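## Task

With the lock oriented so its knob sits on the right, set the three wheels so that, reading left to right, the digits showing on top are 2, 4, 2; then push the knob sideways so the bolt opens.

## Robot and tools

Robot: two arms, left_arm and right_arm, each a six-joint arm ending in a two-finger parallel gripper with a wrist camera. In the scene frame the origin lies on the table top halfway between the arms' nominal mounts, +z points up, +x points out over the table, and left_arm stands on the +y side (arm names do not match image sides). Calibrated bases in the scene frame: left_arm at (+0.050, +0.289, 0) m, quat_wxyz (+1.000, 0, 0, -0.031); right_arm at (+0.032, -0.233, 0) m, quat_wxyz (+1.000, 0, 0, -0.023). Both bases have +z up.

Frames: every hand position, orientation, velocity and target an arm reports or receives is expressed in that arm's own base frame. Fixed cameras and the table use the scene frame. On the gripper, fingers extend along its +z axis and separate along its y axis; end_effector_position is the point between the finger pads, roughly 1 cm short of the fingertips. Reported poses may be off by a few centimetres, more at long reach.

The row format (shared by execute_actions and move): 16 plain numbers, always both arms. First left_arm: x, y, z (metres), qw, qx, qy, qz (quaternion, w first), opening; then the same eight for right_arm. Position and quaternion are an absolute pose in that arm's base frame, not an offset. Opening runs from -1 (closed) to +1 (fully open, 0.094 m). To keep an arm still, repeat the pose it showed in the last result before it stopped and the opening it should keep; sending 0 as opening is a real command. To hold an orientation, repeat the same quaternion every row rather than copying a drifted reported one.

execute_actions(actions, cameras): actions is a list of actions; each action is a list of up to 15 rows, each row lasting one 1/30 s control step; if fewer than 15 rows, the last repeats to fill 15 steps. An action is rejected for both arms if any target lies more than 0.6 m from that gripper's current position along any of the gripper's own axes; if the first action fails this, the whole call is refused. An empty list just returns state and images. cameras selects images: omitted/null/["all"] gives all, [] gives none; an unknown name voids the call.

move(target, speed, blend, opening_speed, blocking, cameras): drives each gripper in a straight line from its Hand target to the given row (one row, or a list of up to 15 rows, with no 0.6 m limit). speed is m/s, 0.002 to 2.9, default 0.25 (rotation up to twice that in rad/s), one value or one per target. blend, in metres, rounds corners in a list (default 0). opening_speed, per second on the -1..+1 scale, at least 0.2, ramps finger commands; use it slow for fragile parts. Paths stop after 10 s at most. blocking=false returns after about 0.5 s while the move continues; a new move replaces it. The result adds a move: line: done (within 10 mm and 2 degrees, at rest), off_target, moving, held or fault, plus limits such as paced (command clipped) or held (steps withheld). Moves do not avoid obstacles or the other arm.

wait(seconds): 0 to 10 s, arms hold their last command; returns early if a running move ends. stop(): brakes the running move. zoom_image(camera, region): region [x0, y0, x1, y1] in pixels, at most 504 by 504, from the latest image of that camera. read_manual(section): only "licences". finished_scene(scene): scene is 1 or 2; ends the scene irreversibly, so the lock must stay open without the robot.

Cameras: cam_high, cam_low, cam_left_wrist, cam_right_wrist, each 672x504. Fixed cameras may have shifted slightly from calibration.

Result lines: each arm's end_effector_position and end_effector_quat_wxyz; Hand target (where the arm is actually being sent, possibly short of your command, so send the remainder next); Tool commands; grip_measured (finger opening on the command scale, reads up to ~2.7 mm wide when empty and narrower than a squeezed part); Joint positions (last number is opening in metres); Joint velocities ('within noise' means at rest); Joint torques (joints 1-3 wrap at ±28 N m, include gravity, friction can mask loads). MOTOR HOT appears at 75 °C; an OVER-TEMPERATURE FAULT at 90 °C folds that arm up for the rest of the scene.

Control behaviour: each step the commanded orientation is limited to 40 degrees from the measured one. Friction and weight can leave a gripper a centimetre or more off target in free air without any contact. Faster motion means more lag, overshoot and harder impacts; pushing far beyond a contact point presses harder.

Avoid: dropping or flinging parts, releasing things while moving, fast impacts or hard shoves, any contact or squeeze between the two arms (including one gripper closing on the other's fingers), routing a gripper close to its own base (go around it), keeping arms stretched out or straining at unreachable targets (motor heat), and arm fault stops. To release, command an opening well above grip_measured. Time spent thinking also advances the simulation.

Each tool is called after "Request:" as a command line: name --argument value for each argument, lists and objects as JSON in quotes; but a table of rows of numbers goes row by row, as --pt "numbers of a row", without its own name.

## Session

Request:
execute_actions --actions '[]'

Scene clock: 0.00 s.
left_arm: end_effector_position=(+0.3945, +0.0335, +0.0872) grip_measured=+1.000 end_effector_quat_wxyz=(+0.564, -0.062, +0.822, +0.061) | right_arm: end_effector_position=(+0.3973, -0.0162, +0.1120) grip_measured=+1.000 end_effector_quat_wxyz=(+0.586, +0.081, +0.803, -0.073)
Joint positions: left_arm=[0.01 1.571 0.374 0.826 -0.162 -0.03 0.094] | right_arm=[0.089 1.514 0.395 0.799 0.297 0.073 0.094]
Joint velocities: within noise
Joint torques (N m): no reading
Heat: left arm: 38 °C; right arm: 36 °C.
Hand target: left_arm +0.3982, +0.0337, +0.0968; +0.575, -0.063, +0.813, +0.060 | right_arm +0.3993, -0.0163, +0.1178; +0.593, +0.082, +0.798, -0.073
Tool commands: left_gripper/opening=+1.0 right_gripper/opening=+1.0

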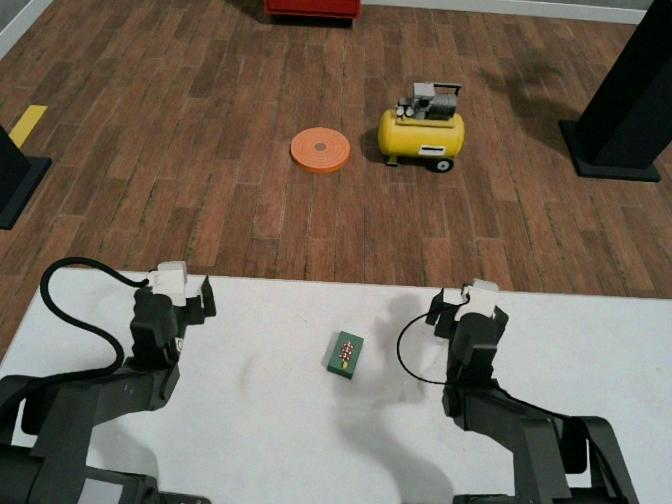

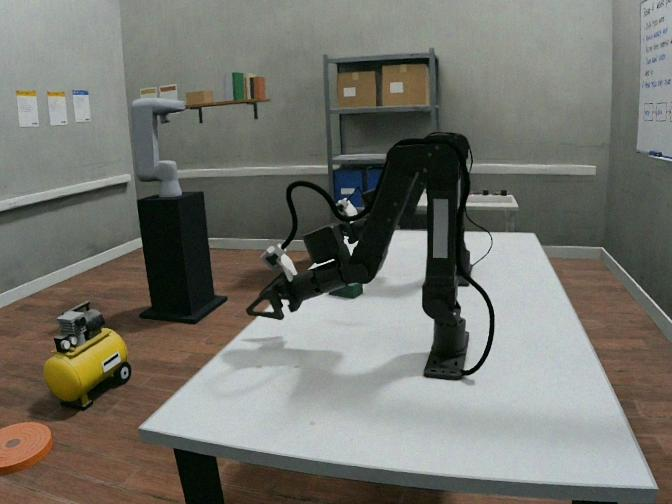

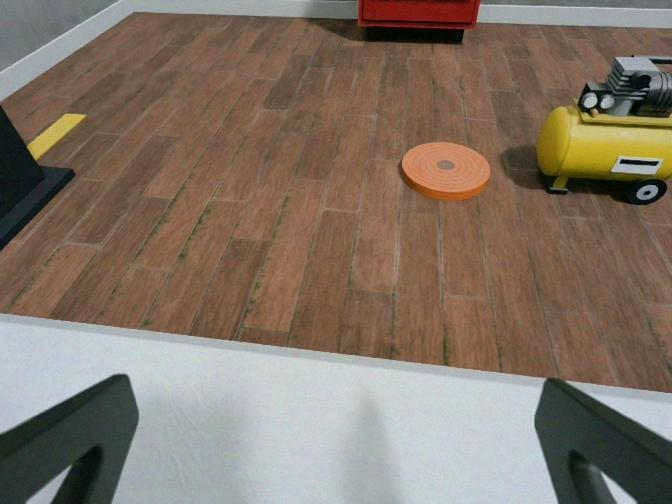

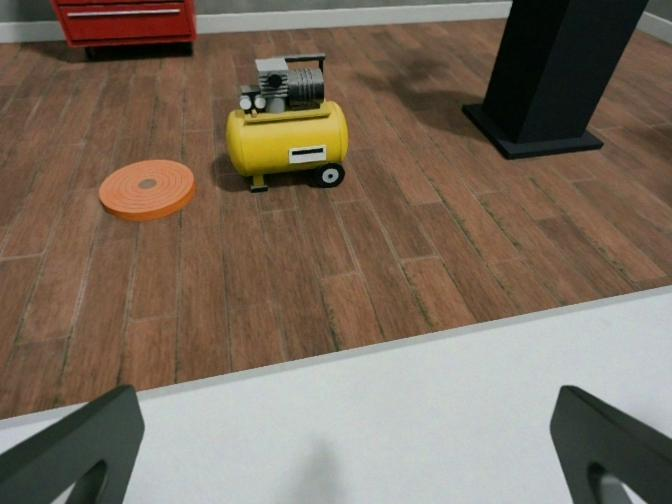

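Request:
zoom_image --camera "cam_high" --region '[310, 315, 380, 390]'

Request:
zoom_image --camera "cam_low" --region '[310, 260, 390, 320]'

Scaled by 6.720 from the camera's 672x504 image, which has a finer 960x720 frame.

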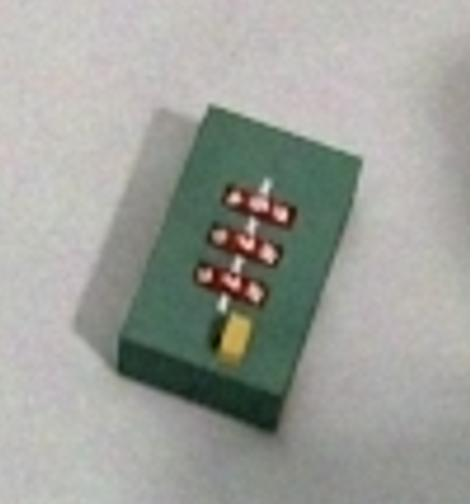

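Scaled by 6.300 from the camera's 672x504 image, which has a finer 960x720 frame.

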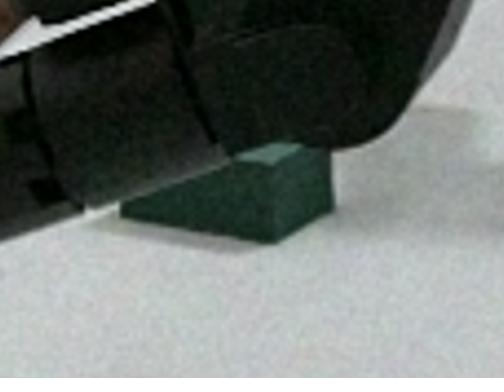

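Request:
move --pt "0.3945 0.0335 0.0972 0.564 -0.062 0.822 0.061 1 0.36 0.08 0.16 0.3 -0.28 0.9 0 -1" --pt "0.3945 0.0335 0.0972 0.564 -0.062 0.822 0.061 1 0.29 0.217 0.12 0 -0.599 0.801 0 -1" --blend 0.05

Scene clock: 20.77 s.
left_arm: end_effector_position=(+0.3880, +0.0334, +0.0776) grip_measured=+1.000 end_effector_quat_wxyz=(+0.541, -0.060, +0.837, +0.062) | right_arm: end_effector_position=(+0.2869, +0.2152, +0.1210) grip_measured=-0.991 end_effector_quat_wxyz=(+0.006, -0.596, +0.803, +0.003)
Joint positions: left_arm=[0.01 1.55 0.374 0.751 -0.162 -0.03 0.094] | right_arm=[0.638 1.894 1.656 -1.322 -0.006 -0.639 0]
Joint velocities: within noise
Joint torques (N m): left_arm=[0.02 -7.86 6.5 1.63 -0.04 0] | right_arm=[0.1 -8.25 9.61 -0.03 0.05 -0.04]
Heat: left arm: 39 °C; right arm: 37 °C.
Hand target: left_arm +0.3942, +0.0335, +0.0970; +0.564, -0.062, +0.821, +0.061 | right_arm +0.2899, +0.2170, +0.1199; +0.000, -0.599, +0.801, +0.000
Off the commanded pose: left_arm 0.021 m, 3 deg | right_arm 0.004 m, 1 deg.
move: off_target (left_arm)
camera_calibration:
cam_left_wrist: T_world_to_cam=[[0.168194, -0.985567, -0.0191904, -0.0323382], [-0.760705, -0.117389, -0.638394, 0.384397], [0.626928, 0.121972, -0.76947, -0.102356], [0, 0, 0, 1]] pos_world=[0.362022, 0.0257371, 0.166016]
cam_right_wrist: T_world_to_cam=[[0.950425, -0.310789, -0.0101327, -0.200793], [-0.27721, -0.861601, 0.425205, 0.252045], [-0.140879, -0.401316, -0.90504, 0.323016], [0, 0, 0, 1]] pos_world=[0.306215, 0.284389, 0.183138]

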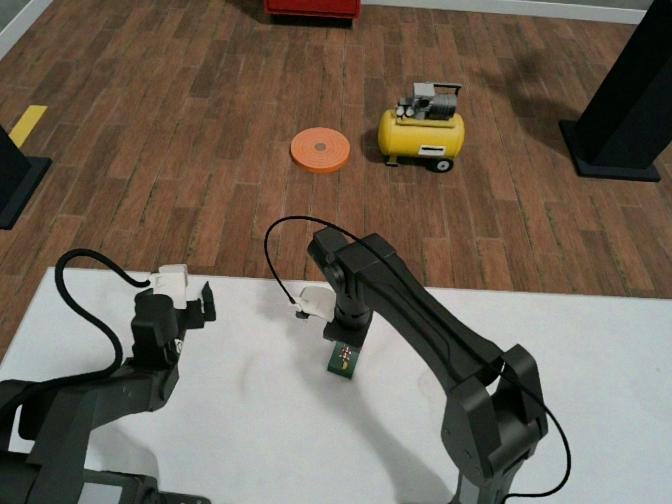

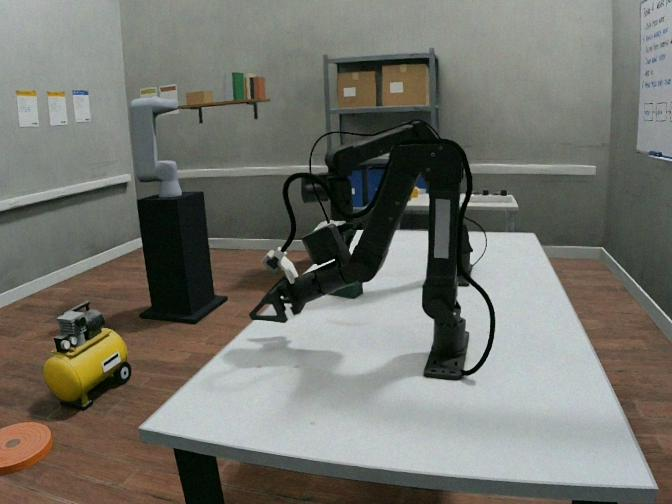

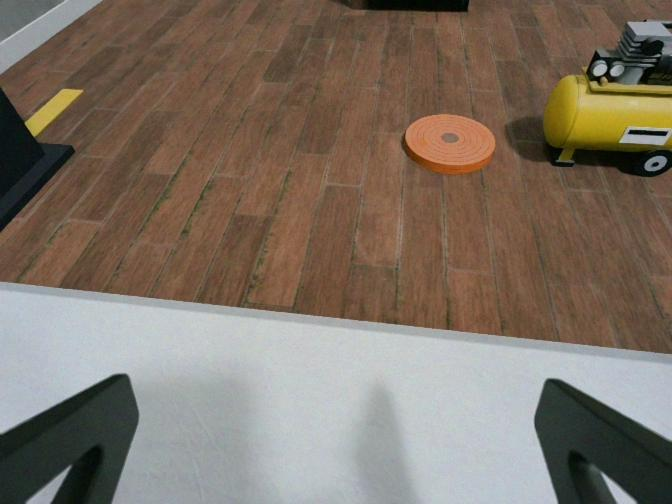

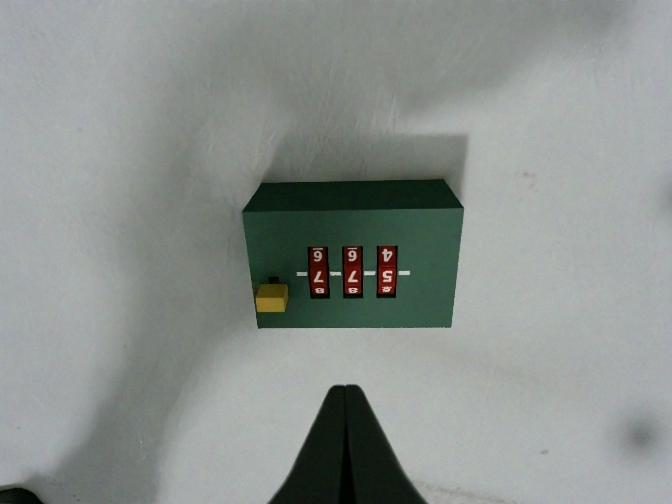

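Request:
zoom_image --camera "cam_right_wrist" --region '[240, 220, 420, 340]'

Scaled by 2.800 from the camera's 672x504 image, which has a finer 960x720 frame.

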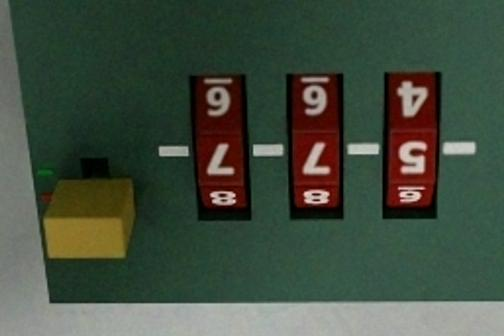

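Request:
move --target '[0.3945,0.0335,0.0972,0.564,-0.062,0.822,0.061,1,0.291,0.2085,0.061,0,-0.599,0.801,0,-1]' --cameras '["cam_right_wrist"]'

Request:
zoom_image --camera "cam_right_wrist" --region '[180, 300, 500, 504]'

Scene clock: 43.50 s.
left_arm: end_effector_position=(+0.3879, +0.0334, +0.0775) grip_measured=+1.000 end_effector_quat_wxyz=(+0.540, -0.060, +0.837, +0.062) | right_arm: end_effector_position=(+0.2884, +0.2103, +0.0695) grip_measured=-0.991 end_effector_quat_wxyz=(+0.006, -0.599, +0.801, +0.002)
Joint positions: left_arm=[0.01 1.55 0.374 0.75 -0.162 -0.03 0.094] | right_arm=[0.625 1.907 1.468 -1.12 -0.004 -0.66 0]
Joint velocities: within noise
Joint torques (N m): left_arm=[-0.01 -7.83 6.49 1.64 -0.04 0] | right_arm=[-0.5 -8.51 6.56 0.22 0.04 -0.01]
Heat: left arm: 39 °C; right arm: 37 °C.
Hand target: left_arm +0.3942, +0.0335, +0.0970; +0.564, -0.062, +0.821, +0.061 | right_arm +0.2909, +0.2085, +0.0611; +0.000, -0.599, +0.801, +0.000
Off the commanded pose: left_arm 0.021 m, 3 deg | right_arm 0.009 m, 1 deg.
move: off_target (left_arm)
camera_calibration:
cam_right_wrist: T_world_to_cam=[[0.95278, -0.303538, -0.00864136, -0.206609], [-0.271103, -0.863101, 0.426099, 0.268562], [-0.136796, -0.403636, -0.904635, 0.273763], [0, 0, 0, 1]] pos_world=[0.307111, 0.279583, 0.131436]
Images, in order (width x height): cam_right_wrist 672x504.

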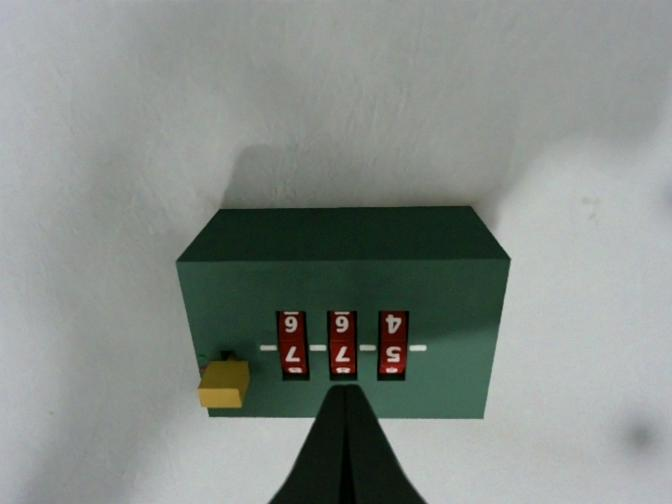

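Scaled by 1.575 from the camera's 672x504 image, which has a finer 960x720 frame.

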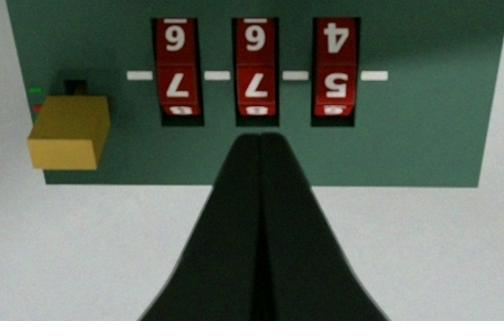

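Request:
move --pt "0.3945 0.0335 0.0972 0.564 -0.062 0.822 0.061 1 0.292 0.2165 0.059 0 -0.599 0.801 0 -1" --pt "0.3945 0.0335 0.0972 0.564 -0.062 0.822 0.061 1 0.291 0.2165 0.046 0 -0.599 0.801 0 -1" --speed 0.05 --cameras '["cam_right_wrist"]'

Request:
move --target '[0.3945,0.0335,0.0972,0.564,-0.062,0.822,0.061,1,0.2855,0.200,0.046,0,-0.599,0.801,0,-1]' --speed 0.05 --cameras '["cam_right_wrist"]'

Request:
move --target '[0.3945,0.0335,0.0972,0.564,-0.062,0.822,0.061,1,0.289,0.206,0.065,0,-0.599,0.801,0,-1]' --speed 0.1 --cameras '["cam_right_wrist"]'

Scene clock: 50.07 s.
left_arm: end_effector_position=(+0.3879, +0.0334, +0.0775) grip_measured=+1.000 end_effector_quat_wxyz=(+0.540, -0.060, +0.837, +0.062) | right_arm: end_effector_position=(+0.2925, +0.2154, +0.0584) grip_measured=-0.991 end_effector_quat_wxyz=(+0.011, -0.598, +0.801, +0.002)
Joint positions: left_arm=[0.01 1.55 0.374 0.75 -0.162 -0.03 0.094] | right_arm=[0.63 1.929 1.453 -1.072 -0.004 -0.652 0]
Joint velocities: within noise
Joint torques (N m): left_arm=[-0.01 -7.86 6.5 1.63 -0.05 0] | right_arm=[0.5 -8.01 6.26 0.3 0.03 0.08]
Heat: left arm: 39 °C; right arm: 37 °C.
Hand target: left_arm +0.3942, +0.0335, +0.0970; +0.564, -0.062, +0.821, +0.061 | right_arm +0.2907, +0.2162, +0.0462; +0.000, -0.599, +0.801, +0.000
Off the commanded pose: left_arm 0.021 m, 3 deg | right_arm 0.013 m, 1 deg.
move: off_target (left_arm, right_arm)
camera_calibration:
cam_right_wrist: T_world_to_cam=[[0.952004, -0.306078, -0.00199506, -0.208638], [-0.2773, -0.865218, 0.417734, 0.281596], [-0.129586, -0.397132, -0.908567, 0.263139], [0, 0, 0, 1]] pos_world=[0.31081, 0.284283, 0.121031]
Images, in order (width x height): cam_right_wrist 672x504.

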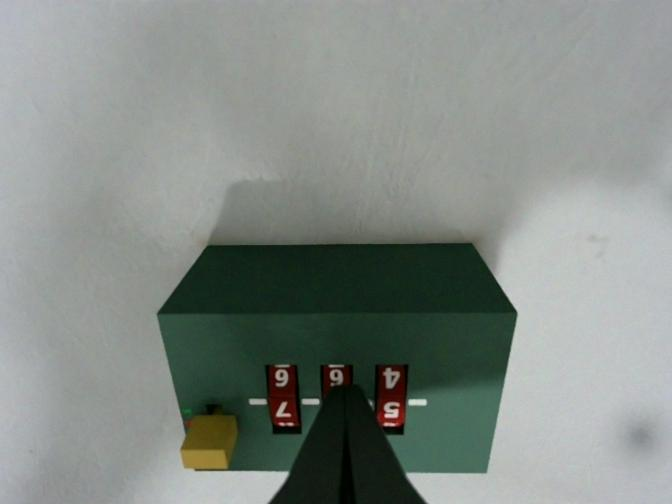

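Scene clock: 50.93 s.
left_arm: end_effector_position=(+0.3879, +0.0334, +0.0775) grip_measured=+1.000 end_effector_quat_wxyz=(+0.540, -0.060, +0.837, +0.062) | right_arm: end_effector_position=(+0.2913, +0.2134, +0.0555) grip_measured=-0.991 end_effector_quat_wxyz=(+0.020, -0.602, +0.798, +0.006)
Joint positions: left_arm=[0.01 1.55 0.374 0.75 -0.162 -0.03 0.094] | right_arm=[0.623 1.908 1.41 -1.033 -0.014 -0.669 0]
Joint velocities: within noise
Joint torques (N m): left_arm=[0.01 -7.86 6.49 1.64 -0.05 0] | right_arm=[-1.1 -10.29 4.12 0.12 0.12 -0.04]
Heat: left arm: 39 °C; right arm: 37 °C.
Hand target: left_arm +0.3942, +0.0335, +0.0970; +0.564, -0.062, +0.821, +0.061 | right_arm +0.2853, +0.2002, +0.0463; +0.000, -0.599, +0.801, +0.000
Off the commanded pose: left_arm 0.021 m, 3 deg | right_arm 0.017 m, 2 deg.
move: off_target (left_arm, right_arm)
camera_calibration:
cam_right_wrist: T_world_to_cam=[[0.954865, -0.297037, 0.001576, -0.211124], [-0.2729, -0.875154, 0.399537, 0.282562], [-0.117298, -0.381934, -0.916716, 0.253178], [0, 0, 0, 1]] pos_world=[0.308403, 0.281271, 0.119531]
Images, in order (width x height): cam_right_wrist 672x504.

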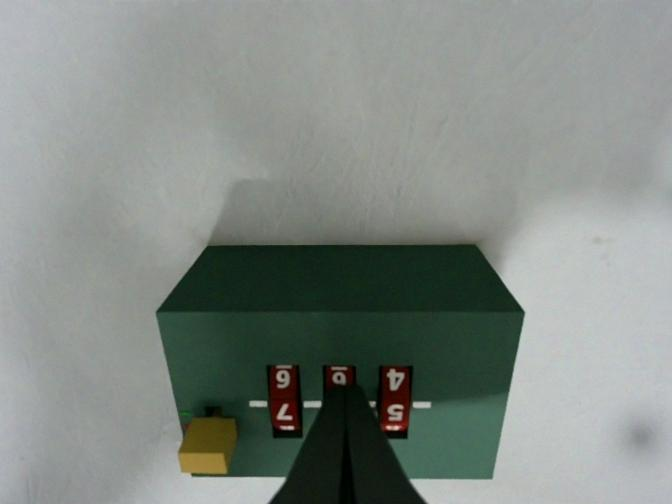

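Scene clock: 52.00 s.
left_arm: end_effector_position=(+0.3879, +0.0334, +0.0775) grip_measured=+1.000 end_effector_quat_wxyz=(+0.540, -0.060, +0.837, +0.062) | right_arm: end_effector_position=(+0.2836, +0.2060, +0.0602) grip_measured=-0.991 end_effector_quat_wxyz=(-0.003, -0.602, +0.799, +0.003)
Joint positions: left_arm=[0.01 1.55 0.374 0.75 -0.162 -0.03 0.094] | right_arm=[0.623 1.908 1.431 -1.101 -0.005 -0.669 0]
Joint velocities: within noise
Joint torques (N m): left_arm=[-0.01 -7.84 6.49 1.64 -0.04 0] | right_arm=[-0.57 -9.92 9.26 -0.06 0.03 0.05]
Heat: left arm: 39 °C; right arm: 37 °C.
Hand target: left_arm +0.3942, +0.0335, +0.0970; +0.564, -0.062, +0.821, +0.061 | right_arm +0.2889, +0.2059, +0.0650; +0.000, -0.599, +0.801, +0.000
Off the commanded pose: left_arm 0.021 m, 3 deg | right_arm 0.007 m, 1 deg.
move: off_target (left_arm)
camera_calibration:
cam_right_wrist: T_world_to_cam=[[0.954514, -0.297478, -0.020243, -0.204456], [-0.258946, -0.860705, 0.438331, 0.262889], [-0.147817, -0.413152, -0.898586, 0.267772], [0, 0, 0, 1]] pos_world=[0.302811, 0.276079, 0.121245]
Images, in order (width x height): cam_right_wrist 672x504.

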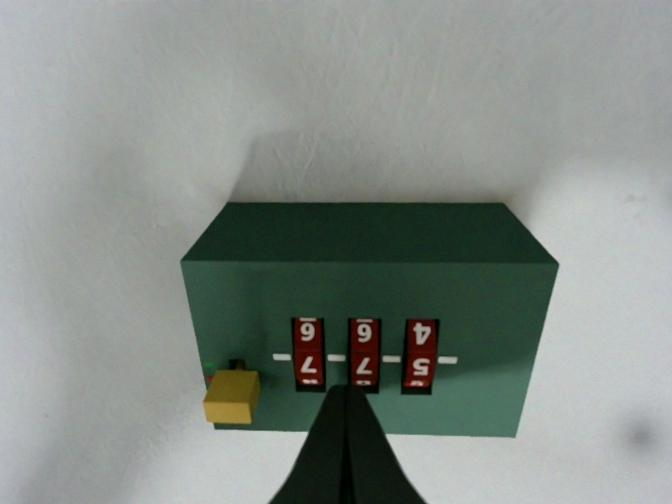

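Request:
move --pt "0.3945 0.0335 0.0972 0.564 -0.062 0.822 0.061 1 0.292 0.2165 0.060 0 -0.599 0.801 0 -1" --pt "0.3945 0.0335 0.0972 0.564 -0.062 0.822 0.061 1 0.291 0.2165 0.042 0 -0.599 0.801 0 -1" --pt "0.3945 0.0335 0.0972 0.564 -0.062 0.822 0.061 1 0.280 0.183 0.042 0 -0.599 0.801 0 -1" --speed 0.06 --cameras '["cam_right_wrist"]'

Request:
move --target '[0.3945,0.0335,0.0972,0.564,-0.062,0.822,0.061,1,0.289,0.202,0.072,0,-0.599,0.801,0,-1]' --speed 0.15 --cameras '["cam_right_wrist"]'

Scene clock: 58.70 s.
left_arm: end_effector_position=(+0.3879, +0.0334, +0.0775) grip_measured=+1.000 end_effector_quat_wxyz=(+0.540, -0.060, +0.837, +0.062) | right_arm: end_effector_position=(+0.2910, +0.2051, +0.0546) grip_measured=-0.991 end_effector_quat_wxyz=(+0.039, -0.603, +0.796, +0.016)
Joint positions: left_arm=[0.01 1.55 0.374 0.75 -0.162 -0.03 0.094] | right_arm=[0.593 1.858 1.339 -0.975 -0.036 -0.702 0]
Joint velocities: within noise
Joint torques (N m): left_arm=[0.02 -7.84 6.5 1.64 -0.04 0] | right_arm=[-1.24 -9.51 3.78 -0.14 0.34 -0.02]
Heat: left arm: 39 °C; right arm: 37 °C.
Hand target: left_arm +0.3942, +0.0335, +0.0970; +0.564, -0.062, +0.821, +0.061 | right_arm +0.2798, +0.1839, +0.0428; +0.000, -0.599, +0.800, +0.001
Off the commanded pose: left_arm 0.021 m, 3 deg | right_arm 0.028 m, 5 deg.
move: off_target (left_arm, right_arm)
camera_calibration:
cam_right_wrist: T_world_to_cam=[[0.956252, -0.292424, 0.00832987, -0.215048], [-0.275497, -0.890592, 0.361868, 0.28157], [-0.0984003, -0.348332, -0.932192, 0.237646], [0, 0, 0, 1]] pos_world=[0.306597, 0.270658, 0.121432]
Images, in order (width x height): cam_right_wrist 672x504.

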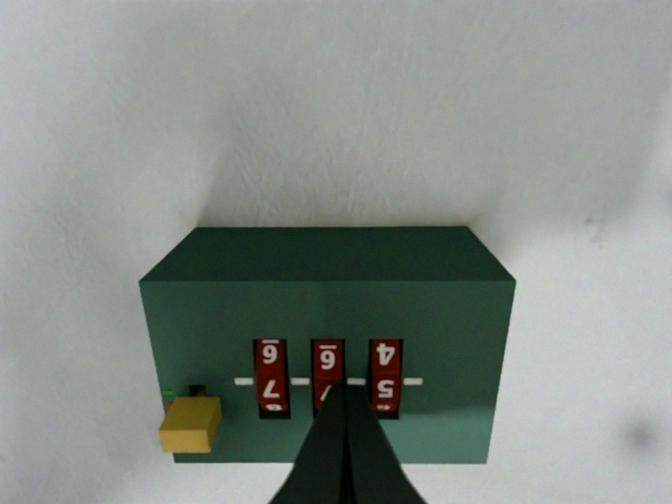

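Scene clock: 59.83 s.
left_arm: end_effector_position=(+0.3879, +0.0334, +0.0775) grip_measured=+1.000 end_effector_quat_wxyz=(+0.540, -0.060, +0.837, +0.062) | right_arm: end_effector_position=(+0.2885, +0.1987, +0.0743) grip_measured=-0.991 end_effector_quat_wxyz=(+0.008, -0.597, +0.802, +0.002)
Joint positions: left_arm=[0.01 1.55 0.374 0.75 -0.162 -0.03 0.094] | right_arm=[0.597 1.874 1.443 -1.124 -0.005 -0.682 0]
Joint velocities: within noise
Joint torques (N m): left_arm=[0.01 -7.86 6.52 1.63 -0.05 0] | right_arm=[0.72 -7.91 9.09 -0.02 0.03 0.1]
Heat: left arm: 39 °C; right arm: 37 °C.
Hand target: left_arm +0.3942, +0.0335, +0.0970; +0.564, -0.062, +0.821, +0.061 | right_arm +0.2890, +0.2020, +0.0720; +0.000, -0.599, +0.801, +0.000
Off the commanded pose: left_arm 0.021 m, 3 deg | right_arm 0.004 m, 1 deg.
move: off_target (left_arm)
camera_calibration:
cam_right_wrist: T_world_to_cam=[[0.951171, -0.308603, -0.00621735, -0.208848], [-0.277297, -0.863181, 0.42193, 0.258629], [-0.135575, -0.399603, -0.906607, 0.272506], [0, 0, 0, 1]] pos_world=[0.307312, 0.267687, 0.136634]
Images, in order (width x height): cam_right_wrist 672x504.

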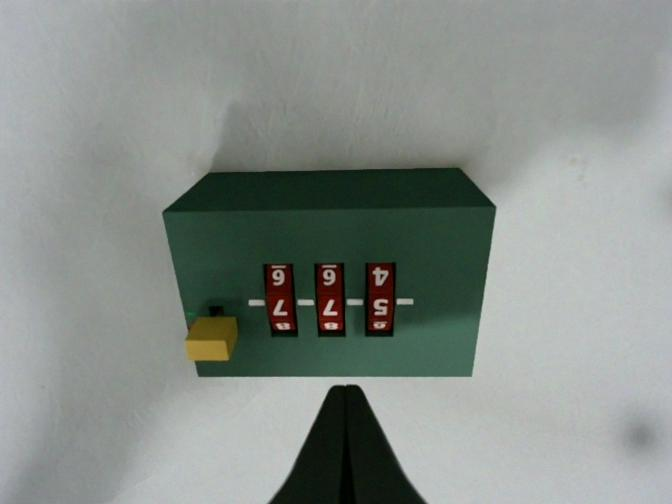

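Request:
move --pt "0.3945 0.0335 0.0972 0.564 -0.062 0.822 0.061 1 0.290 0.2125 0.070 0.173 -0.585 0.782 0.130 -1" --pt "0.3945 0.0335 0.0972 0.564 -0.062 0.822 0.061 1 0.290 0.2125 0.060 0.173 -0.585 0.782 0.130 -1" --speed 0.1 --cameras '["cam_right_wrist"]'

Scene clock: 84.07 s.
left_arm: end_effector_position=(+0.3879, +0.0334, +0.0775) grip_measured=+1.000 end_effector_quat_wxyz=(+0.540, -0.060, +0.837, +0.062) | right_arm: end_effector_position=(+0.2864, +0.2082, +0.0543) grip_measured=-0.991 end_effector_quat_wxyz=(+0.149, -0.583, +0.789, +0.124)
Joint positions: left_arm=[0.01 1.55 0.374 0.75 -0.162 -0.03 0.094] | right_arm=[0.481 1.696 1.076 -0.685 -0.29 -0.753 0]
Joint velocities: within noise
Joint torques (N m): left_arm=[0.02 -7.84 6.49 1.64 -0.04 -0.01] | right_arm=[-0.31 -10.41 5.81 1.06 -0.42 -0.04]
Heat: left arm: 38 °C; right arm: 36 °C.
Hand target: left_arm +0.3942, +0.0335, +0.0970; +0.564, -0.062, +0.821, +0.061 | right_arm +0.2899, +0.2125, +0.0602; +0.172, -0.585, +0.782, +0.130
Off the commanded pose: left_arm 0.021 m, 3 deg | right_arm 0.008 m, 3 deg.
move: off_target (left_arm, right_arm)
camera_calibration:
cam_right_wrist: T_world_to_cam=[[0.951674, -0.30426, -0.0417443, -0.203175], [-0.301479, -0.951464, 0.0618645, 0.319575], [-0.0585411, -0.0462898, -0.997211, 0.167241], [0, 0, 0, 1]] pos_world=[0.299492, 0.249988, 0.138523]
Images, in order (width x height): cam_right_wrist 672x504.

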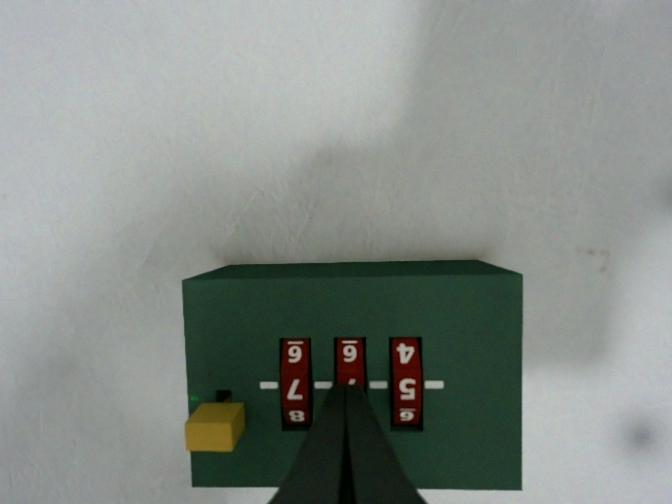

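Request:
move --pt "0.3945 0.0335 0.0972 0.564 -0.062 0.822 0.061 1 0.289 0.2085 0.046 0.173 -0.585 0.782 0.130 -1" --pt "0.3945 0.0335 0.0972 0.564 -0.062 0.822 0.061 1 0.283 0.192 0.042 0.173 -0.585 0.782 0.130 -1" --speed 0.06 --cameras '["cam_right_wrist"]'

Request:
move --target '[0.3945,0.0335,0.0972,0.564,-0.062,0.822,0.061,1,0.289,0.204,0.078,0.173,-0.585,0.782,0.130,-1]' --speed 0.15 --cameras '["cam_right_wrist"]'

Scene clock: 88.73 s.
left_arm: end_effector_position=(+0.3879, +0.0334, +0.0775) grip_measured=+1.000 end_effector_quat_wxyz=(+0.540, -0.060, +0.837, +0.062) | right_arm: end_effector_position=(+0.2872, +0.2050, +0.0529) grip_measured=-0.991 end_effector_quat_wxyz=(+0.189, -0.587, +0.773, +0.146)
Joint positions: left_arm=[0.01 1.55 0.374 0.75 -0.162 -0.03 0.094] | right_arm=[0.436 1.653 0.986 -0.579 -0.363 -0.802 0]
Joint velocities: within noise
Joint torques (N m): left_arm=[0.01 -7.86 6.49 1.63 -0.05 0] | right_arm=[-0.84 -8.09 4.82 0.67 0.19 -0.08]
Heat: left arm: 38 °C; right arm: 36 °C.
Hand target: left_arm +0.3942, +0.0335, +0.0971; +0.564, -0.062, +0.821, +0.061 | right_arm +0.2827, +0.1923, +0.0423; +0.172, -0.585, +0.782, +0.130
Off the commanded pose: left_arm 0.021 m, 3 deg | right_arm 0.017 m, 3 deg.
move: off_target (left_arm, right_arm)
camera_calibration:
cam_right_wrist: T_world_to_cam=[[0.959356, -0.281092, -0.0249581, -0.212845], [-0.281788, -0.958974, -0.031064, 0.317624], [-0.0152023, 0.0368344, -0.999206, 0.136367], [0, 0, 0, 1]] pos_world=[0.29577, 0.239741, 0.140814]
Images, in order (width x height): cam_right_wrist 672x504.

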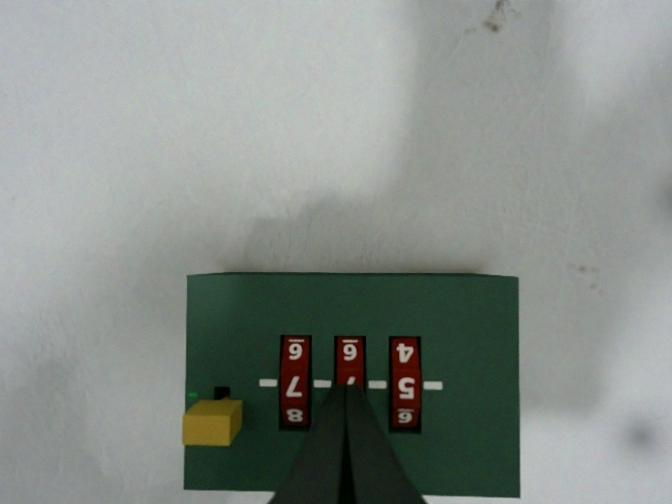

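Scene clock: 89.90 s.
left_arm: end_effector_position=(+0.3879, +0.0334, +0.0775) grip_measured=+1.000 end_effector_quat_wxyz=(+0.540, -0.060, +0.837, +0.062) | right_arm: end_effector_position=(+0.2855, +0.1997, +0.0654) grip_measured=-0.991 end_effector_quat_wxyz=(+0.160, -0.583, +0.785, +0.131)
Joint positions: left_arm=[0.01 1.55 0.374 0.75 -0.162 -0.03 0.094] | right_arm=[0.447 1.653 1.066 -0.708 -0.318 -0.786 0]
Joint velocities: within noise
Joint torques (N m): left_arm=[0.01 -7.86 6.5 1.63 -0.05 0] | right_arm=[0.47 -9.77 9.33 0.51 -0.2 0.09]
Heat: left arm: 38 °C; right arm: 36 °C.
Hand target: left_arm +0.3942, +0.0335, +0.0971; +0.564, -0.062, +0.821, +0.061 | right_arm +0.2888, +0.2040, +0.0779; +0.173, -0.585, +0.782, +0.130
Off the commanded pose: left_arm 0.021 m, 3 deg | right_arm 0.014 m, 2 deg.
move: off_target (left_arm, right_arm)
camera_calibration:
cam_right_wrist: T_world_to_cam=[[0.953262, -0.299545, -0.0395517, -0.205983], [-0.298267, -0.953835, 0.0351447, 0.311884], [-0.0482532, -0.0217051, -0.998599, 0.170069], [0, 0, 0, 1]] pos_world=[0.297587, 0.239476, 0.150723]
Images, in order (width x height): cam_right_wrist 672x504.

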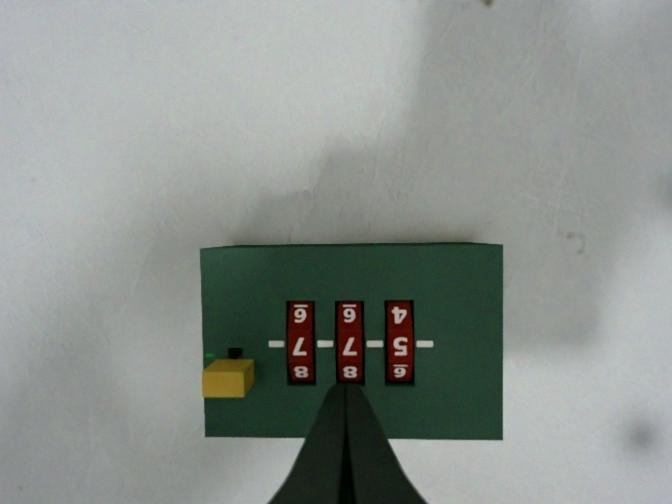

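Request:
zoom_image --camera "cam_right_wrist" --region '[190, 280, 450, 450]'

Scaled by 1.938 from the camera's 672x504 image, which has a finer 960x720 frame.

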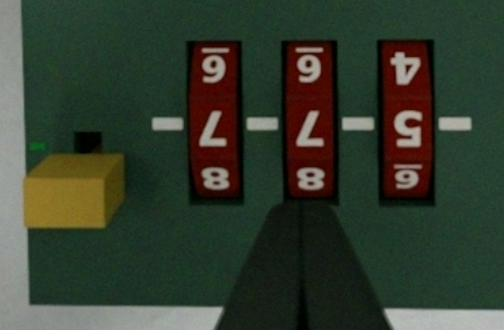

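Request:
move --pt "0.3945 0.0335 0.0972 0.564 -0.062 0.822 0.061 1 0.292 0.219 0.070 0.173 -0.585 0.782 0.130 -1" --pt "0.3945 0.0335 0.0972 0.564 -0.062 0.822 0.061 1 0.291 0.219 0.048 0.173 -0.585 0.782 0.130 -1" --pt "0.3945 0.0335 0.0972 0.564 -0.062 0.822 0.061 1 0.282 0.185 0.044 0.173 -0.585 0.782 0.130 -1" --speed 0.08 --cameras '["cam_right_wrist"]'

Request:
move --target '[0.3945,0.0335,0.0972,0.564,-0.062,0.822,0.061,1,0.2775,0.170,0.044,0.173,-0.585,0.782,0.130,-1]' --speed 0.06 --cameras '["cam_right_wrist"]'

Scene clock: 102.20 s.
left_arm: end_effector_position=(+0.3879, +0.0334, +0.0775) grip_measured=+1.000 end_effector_quat_wxyz=(+0.540, -0.060, +0.837, +0.062) | right_arm: end_effector_position=(+0.2905, +0.2011, +0.0533) grip_measured=-0.991 end_effector_quat_wxyz=(+0.197, -0.589, +0.770, +0.146)
Joint positions: left_arm=[0.01 1.55 0.374 0.75 -0.162 -0.03 0.094] | right_arm=[0.417 1.649 0.978 -0.566 -0.374 -0.824 0]
Joint velocities: within noise
Joint torques (N m): left_arm=[0.01 -7.87 6.5 1.63 -0.04 0] | right_arm=[-0.95 -9.01 4.88 0.4 0.2 -0.06]
Heat: left arm: 39 °C; right arm: 37 °C.
Hand target: left_arm +0.3942, +0.0335, +0.0971; +0.564, -0.062, +0.821, +0.061 | right_arm +0.2821, +0.1856, +0.0441; +0.173, -0.585, +0.782, +0.130
Off the commanded pose: left_arm 0.021 m, 3 deg | right_arm 0.020 m, 4 deg.
move: off_target (left_arm, right_arm)
camera_calibration:
cam_right_wrist: T_world_to_cam=[[0.960498, -0.27789, -0.0148485, -0.218586], [-0.278279, -0.959491, -0.0440306, 0.314611], [-0.00201139, 0.0464233, -0.99892, 0.131139], [0, 0, 0, 1]] pos_world=[0.297765, 0.235035, 0.141604]
Images, in order (width x height): cam_right_wrist 672x504.

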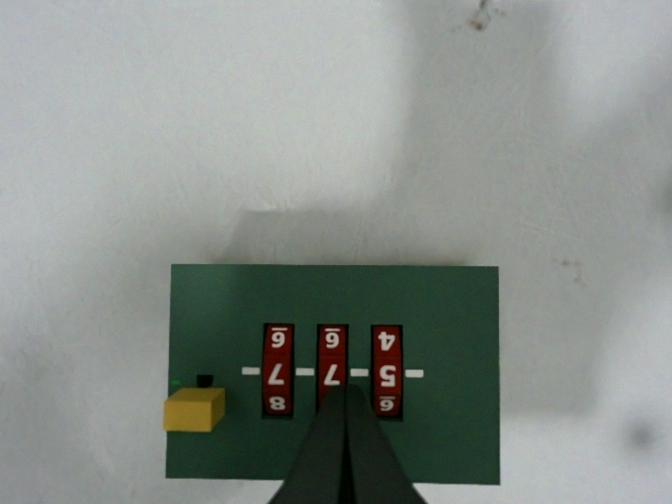

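Scene clock: 103.47 s.
left_arm: end_effector_position=(+0.3879, +0.0334, +0.0775) grip_measured=+1.000 end_effector_quat_wxyz=(+0.540, -0.060, +0.837, +0.062) | right_arm: end_effector_position=(+0.2815, +0.1735, +0.0425) grip_measured=-0.991 end_effector_quat_wxyz=(+0.175, -0.585, +0.781, +0.130)
Joint positions: left_arm=[0.01 1.55 0.374 0.75 -0.162 -0.03 0.094] | right_arm=[0.367 1.62 0.924 -0.595 -0.343 -0.87 0]
Joint velocities: within noise
Joint torques (N m): left_arm=[-0.01 -7.86 6.5 1.64 -0.05 0] | right_arm=[-0.49 -8.96 6.23 0.47 -0.25 -0.03]
Heat: left arm: 39 °C; right arm: 37 °C.
Hand target: left_arm +0.3942, +0.0335, +0.0971; +0.564, -0.062, +0.821, +0.061 | right_arm +0.2776, +0.1702, +0.0440; +0.173, -0.585, +0.782, +0.130
Off the commanded pose: left_arm 0.021 m, 3 deg | right_arm 0.006 m, 0 deg.
move: off_target (left_arm)
camera_calibration:
cam_right_wrist: T_world_to_cam=[[0.954928, -0.296324, -0.0174825, -0.212894], [-0.296147, -0.955067, 0.0120356, 0.287095], [-0.0202634, -0.00631578, -0.999775, 0.136011], [0, 0, 0, 1]] pos_world=[0.291077, 0.211968, 0.128803]
Images, in order (width x height): cam_right_wrist 672x504.

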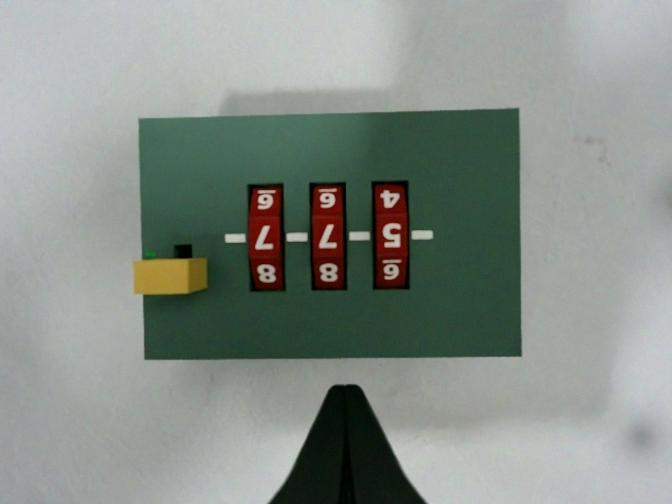

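Request:
move --pt "0.3945 0.0335 0.0972 0.564 -0.062 0.822 0.061 1 0.281 0.175 0.075 0.173 -0.585 0.782 0.130 -1" --pt "0.3945 0.0335 0.0972 0.564 -0.062 0.822 0.061 1 0.290 0.215 0.075 0.173 -0.585 0.782 0.130 -1" --pt "0.3945 0.0335 0.0972 0.564 -0.062 0.822 0.061 1 0.290 0.215 0.056 0.173 -0.585 0.782 0.130 -1" --speed 0.1 --cameras '["cam_right_wrist"]'

Scene clock: 112.70 s.
left_arm: end_effector_position=(+0.3879, +0.0334, +0.0774) grip_measured=+1.000 end_effector_quat_wxyz=(+0.540, -0.060, +0.837, +0.062) | right_arm: end_effector_position=(+0.2912, +0.2138, +0.0642) grip_measured=-0.991 end_effector_quat_wxyz=(+0.180, -0.585, +0.780, +0.128)
Joint positions: left_arm=[0.01 1.55 0.374 0.75 -0.162 -0.03 0.094] | right_arm=[0.48 1.664 1.06 -0.641 -0.308 -0.756 0]
Joint velocities: within noise
Joint torques (N m): left_arm=[0.02 -7.84 6.52 1.63 -0.04 0] | right_arm=[0.25 -6.5 6.54 0.92 -0.18 0.08]
Heat: left arm: 39 °C; right arm: 37 °C.
Hand target: left_arm +0.3942, +0.0335, +0.0970; +0.564, -0.062, +0.821, +0.061 | right_arm +0.2899, +0.2148, +0.0562; +0.173, -0.585, +0.782, +0.130
Off the commanded pose: left_arm 0.021 m, 3 deg | right_arm 0.008 m, 1 deg.
move: off_target (left_arm)
camera_calibration:
cam_right_wrist: T_world_to_cam=[[0.954952, -0.296602, -0.00969054, -0.210332], [-0.296543, -0.954993, 0.00710889, 0.328637], [-0.0113629, -0.00391498, -0.999928, 0.155081], [0, 0, 0, 1]] pos_world=[0.300075, 0.252068, 0.150696]
Images, in order (width x height): cam_right_wrist 672x504.

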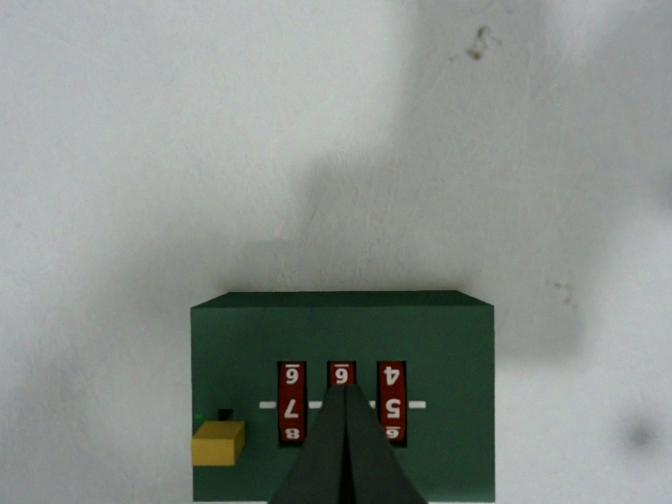

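Request:
move --pt "0.3945 0.0335 0.0972 0.564 -0.062 0.822 0.061 1 0.286 0.214 0.047 0.173 -0.585 0.782 0.130 -1" --speed 0.06 --cameras '["cam_right_wrist"]'

Request:
move --pt "0.3945 0.0335 0.0972 0.564 -0.062 0.822 0.061 1 0.276 0.186 0.044 0.173 -0.585 0.782 0.130 -1" --speed 0.06 --cameras '["cam_right_wrist"]'

Scene clock: 116.43 s.
left_arm: end_effector_position=(+0.3879, +0.0334, +0.0774) grip_measured=+1.000 end_effector_quat_wxyz=(+0.540, -0.060, +0.837, +0.062) | right_arm: end_effector_position=(+0.2881, +0.2121, +0.0565) grip_measured=-0.991 end_effector_quat_wxyz=(+0.178, -0.584, +0.782, +0.128)
Joint positions: left_arm=[0.01 1.55 0.374 0.75 -0.162 -0.03 0.094] | right_arm=[0.48 1.664 1.028 -0.611 -0.308 -0.752 0]
Joint velocities: within noise
Joint torques (N m): left_arm=[0.01 -7.84 6.48 1.64 -0.05 0] | right_arm=[0.5 -6.42 5.9 1.02 -0.19 0.04]
Heat: left arm: 39 °C; right arm: 36 °C.
Hand target: left_arm +0.3942, +0.0335, +0.0970; +0.564, -0.062, +0.821, +0.061 | right_arm +0.2858, +0.2138, +0.0472; +0.173, -0.585, +0.782, +0.130
Off the commanded pose: left_arm 0.021 m, 3 deg | right_arm 0.010 m, 1 deg.
move: off_target (left_arm)
camera_calibration:
cam_right_wrist: T_world_to_cam=[[0.953945, -0.29972, -0.0125407, -0.206848], [-0.299624, -0.954015, 0.00897529, 0.326677], [-0.0146541, -0.00480444, -0.999881, 0.148442], [0, 0, 0, 1]] pos_world=[0.297377, 0.250371, 0.142898]
Images, in order (width x height): cam_right_wrist 672x504.

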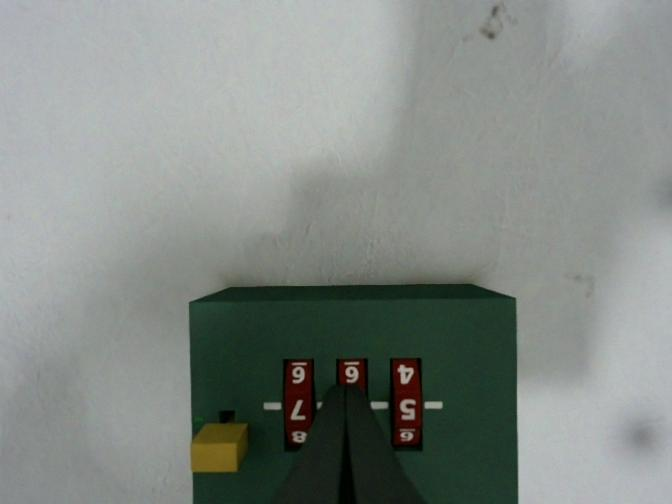

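Scene clock: 117.50 s.
left_arm: end_effector_position=(+0.3879, +0.0334, +0.0774) grip_measured=+1.000 end_effector_quat_wxyz=(+0.540, -0.060, +0.837, +0.062) | right_arm: end_effector_position=(+0.2869, +0.2022, +0.0534) grip_measured=-0.991 end_effector_quat_wxyz=(+0.200, -0.589, +0.770, +0.141)
Joint positions: left_arm=[0.01 1.55 0.374 0.75 -0.162 -0.03 0.094] | right_arm=[0.431 1.631 0.957 -0.551 -0.361 -0.812 0]
Joint velocities: within noise
Joint torques (N m): left_arm=[0.01 -7.84 6.49 1.63 -0.04 0] | right_arm=[-1.03 -8.96 4.82 0.31 0.14 -0.06]
Heat: left arm: 39 °C; right arm: 36 °C.
Hand target: left_arm +0.3942, +0.0335, +0.0970; +0.564, -0.062, +0.821, +0.061 | right_arm +0.2761, +0.1868, +0.0441; +0.173, -0.585, +0.781, +0.130
Off the commanded pose: left_arm 0.021 m, 3 deg | right_arm 0.022 m, 4 deg.
move: off_target (left_arm, right_arm)
camera_calibration:
cam_right_wrist: T_world_to_cam=[[0.960229, -0.279199, -0.00298268, -0.215135], [-0.27906, -0.959287, -0.0435258, 0.314913], [0.0092911, 0.0426271, -0.999048, 0.12875], [0, 0, 0, 1]] pos_world=[0.293262, 0.236538, 0.141693]
Images, in order (width x height): cam_right_wrist 672x504.

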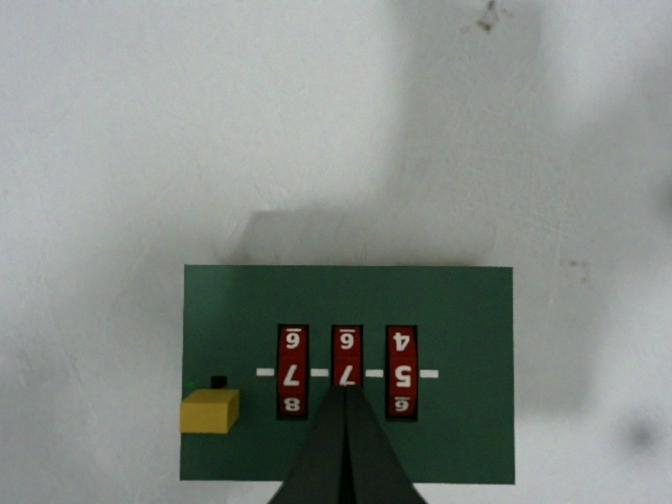

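Request:
zoom_image --camera "cam_right_wrist" --region '[250, 310, 450, 440]'

Scaled by 2.520 from the camera's 672x504 image, which has a finer 960x720 frame.

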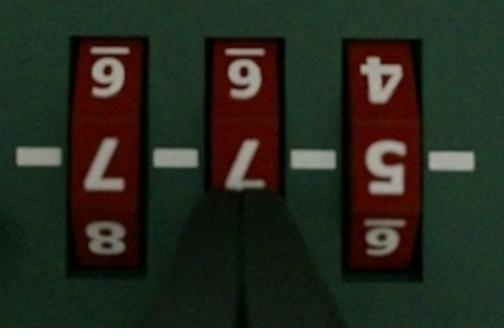

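Request:
move --pt "0.3945 0.0335 0.0972 0.564 -0.062 0.822 0.061 1 0.286 0.201 0.070 0.173 -0.585 0.782 0.130 -1" --pt "0.3945 0.0335 0.0972 0.564 -0.062 0.822 0.061 1 0.289 0.219 0.070 0.173 -0.585 0.782 0.130 -1" --pt "0.3945 0.0335 0.0972 0.564 -0.062 0.822 0.061 1 0.286 0.218 0.048 0.173 -0.585 0.782 0.130 -1" --pt "0.3945 0.0335 0.0972 0.564 -0.062 0.822 0.061 1 0.283 0.214 0.028 0.173 -0.585 0.782 0.130 -1" --speed 0.07 --cameras '["cam_right_wrist"]'

Request:
move --pt "0.3945 0.0335 0.0972 0.564 -0.062 0.822 0.061 1 0.276 0.190 0.026 0.173 -0.585 0.782 0.130 -1" --speed 0.06 --cameras '["cam_right_wrist"]'

Scene clock: 131.90 s.
left_arm: end_effector_position=(+0.3879, +0.0334, +0.0774) grip_measured=+1.000 end_effector_quat_wxyz=(+0.540, -0.060, +0.837, +0.062) | right_arm: end_effector_position=(+0.2839, +0.2180, +0.0540) grip_measured=-0.991 end_effector_quat_wxyz=(+0.188, -0.585, +0.777, +0.140)
Joint positions: left_arm=[0.01 1.55 0.374 0.75 -0.162 -0.03 0.094] | right_arm=[0.489 1.656 0.995 -0.567 -0.332 -0.743 0]
Joint velocities: within noise
Joint torques (N m): left_arm=[0.02 -7.86 6.49 1.64 -0.04 0] | right_arm=[0.14 -4 3.79 1.42 0.08 0]
Heat: left arm: 39 °C; right arm: 36 °C.
Hand target: left_arm +0.3942, +0.0335, +0.0970; +0.564, -0.062, +0.821, +0.061 | right_arm +0.2814, +0.2129, +0.0295; +0.172, -0.585, +0.782, +0.130
Off the commanded pose: left_arm 0.021 m, 3 deg | right_arm 0.026 m, 2 deg.
move: off_target (left_arm, right_arm)
camera_calibration:
cam_right_wrist: T_world_to_cam=[[0.956425, -0.291373, -0.0187988, -0.20316], [-0.291745, -0.956252, -0.0216252, 0.330945], [-0.0116753, 0.0261673, -0.999589, 0.138226], [0, 0, 0, 1]] pos_world=[0.292473, 0.253654, 0.141507]
Images, in order (width x height): cam_right_wrist 672x504.

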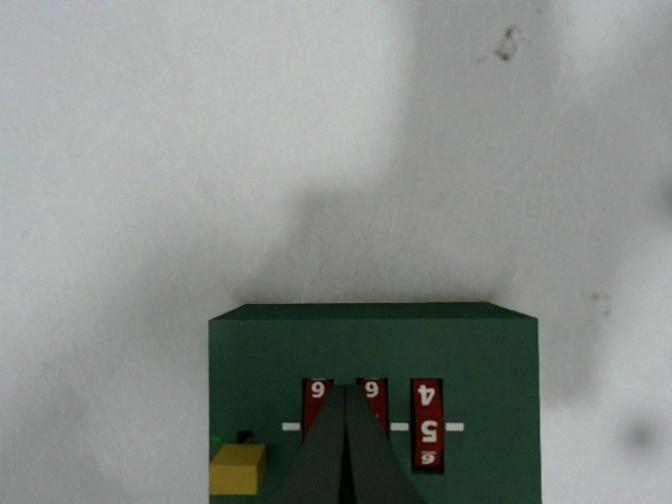

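Scene clock: 132.90 s.
left_arm: end_effector_position=(+0.3879, +0.0334, +0.0774) grip_measured=+1.000 end_effector_quat_wxyz=(+0.540, -0.060, +0.837, +0.062) | right_arm: end_effector_position=(+0.2841, +0.2142, +0.0538) grip_measured=-0.991 end_effector_quat_wxyz=(+0.218, -0.591, +0.760, +0.163)
Joint positions: left_arm=[0.01 1.55 0.374 0.75 -0.162 -0.03 0.094] | right_arm=[0.443 1.628 0.931 -0.492 -0.407 -0.799 0]
Joint velocities: within noise
Joint torques (N m): left_arm=[-0.02 -7.86 6.49 1.64 -0.05 -0.01] | right_arm=[-1.06 -5.78 3.86 0.54 0.62 -0.06]
Heat: left arm: 39 °C; right arm: 36 °C.
Hand target: left_arm +0.3942, +0.0335, +0.0970; +0.564, -0.062, +0.821, +0.061 | right_arm +0.2746, +0.1904, +0.0280; +0.172, -0.586, +0.781, +0.131
Off the commanded pose: left_arm 0.021 m, 3 deg | right_arm 0.038 m, 7 deg.
move: off_target (left_arm, right_arm)
camera_calibration:
cam_right_wrist: T_world_to_cam=[[0.965189, -0.261318, -0.0111151, -0.213927], [-0.261116, -0.960238, -0.0988005, 0.323664], [0.0151452, 0.0982635, -0.995045, 0.114872], [0, 0, 0, 1]] pos_world=[0.289254, 0.243604, 0.143904]
Images, in order (width x height): cam_right_wrist 672x504.

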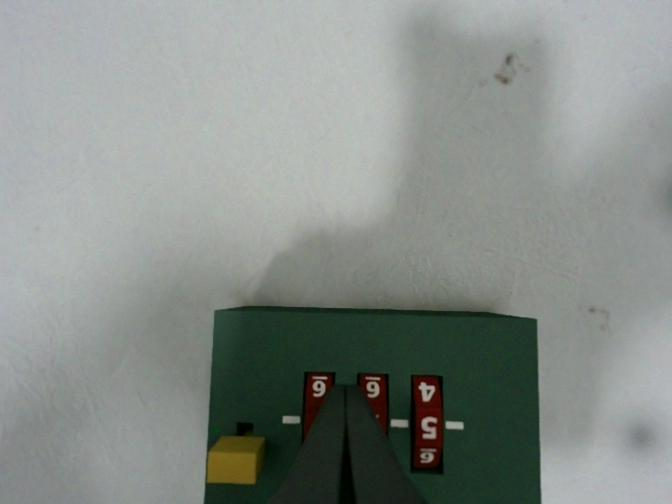

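Request:
move --pt "0.3945 0.0335 0.0972 0.564 -0.062 0.822 0.061 1 0.287 0.219 0.070 0.173 -0.585 0.782 0.130 -1" --pt "0.3945 0.0335 0.0972 0.564 -0.062 0.822 0.061 1 0.290 0.217 0.048 0.173 -0.585 0.782 0.130 -1" --pt "0.3945 0.0335 0.0972 0.564 -0.062 0.822 0.061 1 0.290 0.213 0.028 0.173 -0.585 0.782 0.130 -1" --speed 0.07 --cameras '["cam_right_wrist"]'

Scene clock: 138.00 s.
left_arm: end_effector_position=(+0.3879, +0.0334, +0.0774) grip_measured=+1.000 end_effector_quat_wxyz=(+0.540, -0.060, +0.837, +0.062) | right_arm: end_effector_position=(+0.2910, +0.2233, +0.0534) grip_measured=-0.991 end_effector_quat_wxyz=(+0.197, -0.587, +0.772, +0.145)
Joint positions: left_arm=[0.01 1.55 0.374 0.75 -0.162 -0.03 0.094] | right_arm=[0.486 1.679 1.01 -0.541 -0.347 -0.75 0]
Joint velocities: within noise
Joint torques (N m): left_arm=[-0.01 -7.83 6.5 1.63 -0.04 -0.01] | right_arm=[-0.55 -4.41 4.75 1.07 0.17 -0.08]
Heat: left arm: 39 °C; right arm: 36 °C.
Hand target: left_arm +0.3942, +0.0335, +0.0970; +0.564, -0.062, +0.821, +0.061 | right_arm +0.2885, +0.2123, +0.0293; +0.172, -0.585, +0.782, +0.130
Off the commanded pose: left_arm 0.021 m, 3 deg | right_arm 0.027 m, 3 deg.
move: off_target (left_arm, right_arm)
camera_calibration:
cam_right_wrist: T_world_to_cam=[[0.958951, -0.28324, -0.0137449, -0.211282], [-0.283572, -0.957972, -0.0433192, 0.337272], [-0.000897506, 0.0454387, -0.998967, 0.130131], [0, 0, 0, 1]] pos_world=[0.298367, 0.257341, 0.141703]
Images, in order (width x height): cam_right_wrist 672x504.

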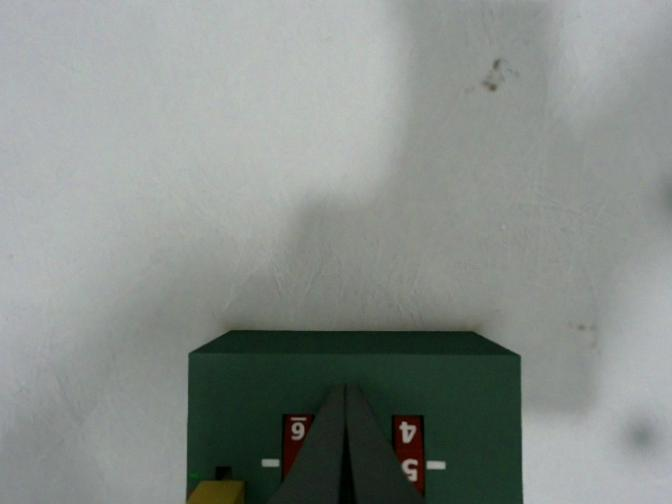

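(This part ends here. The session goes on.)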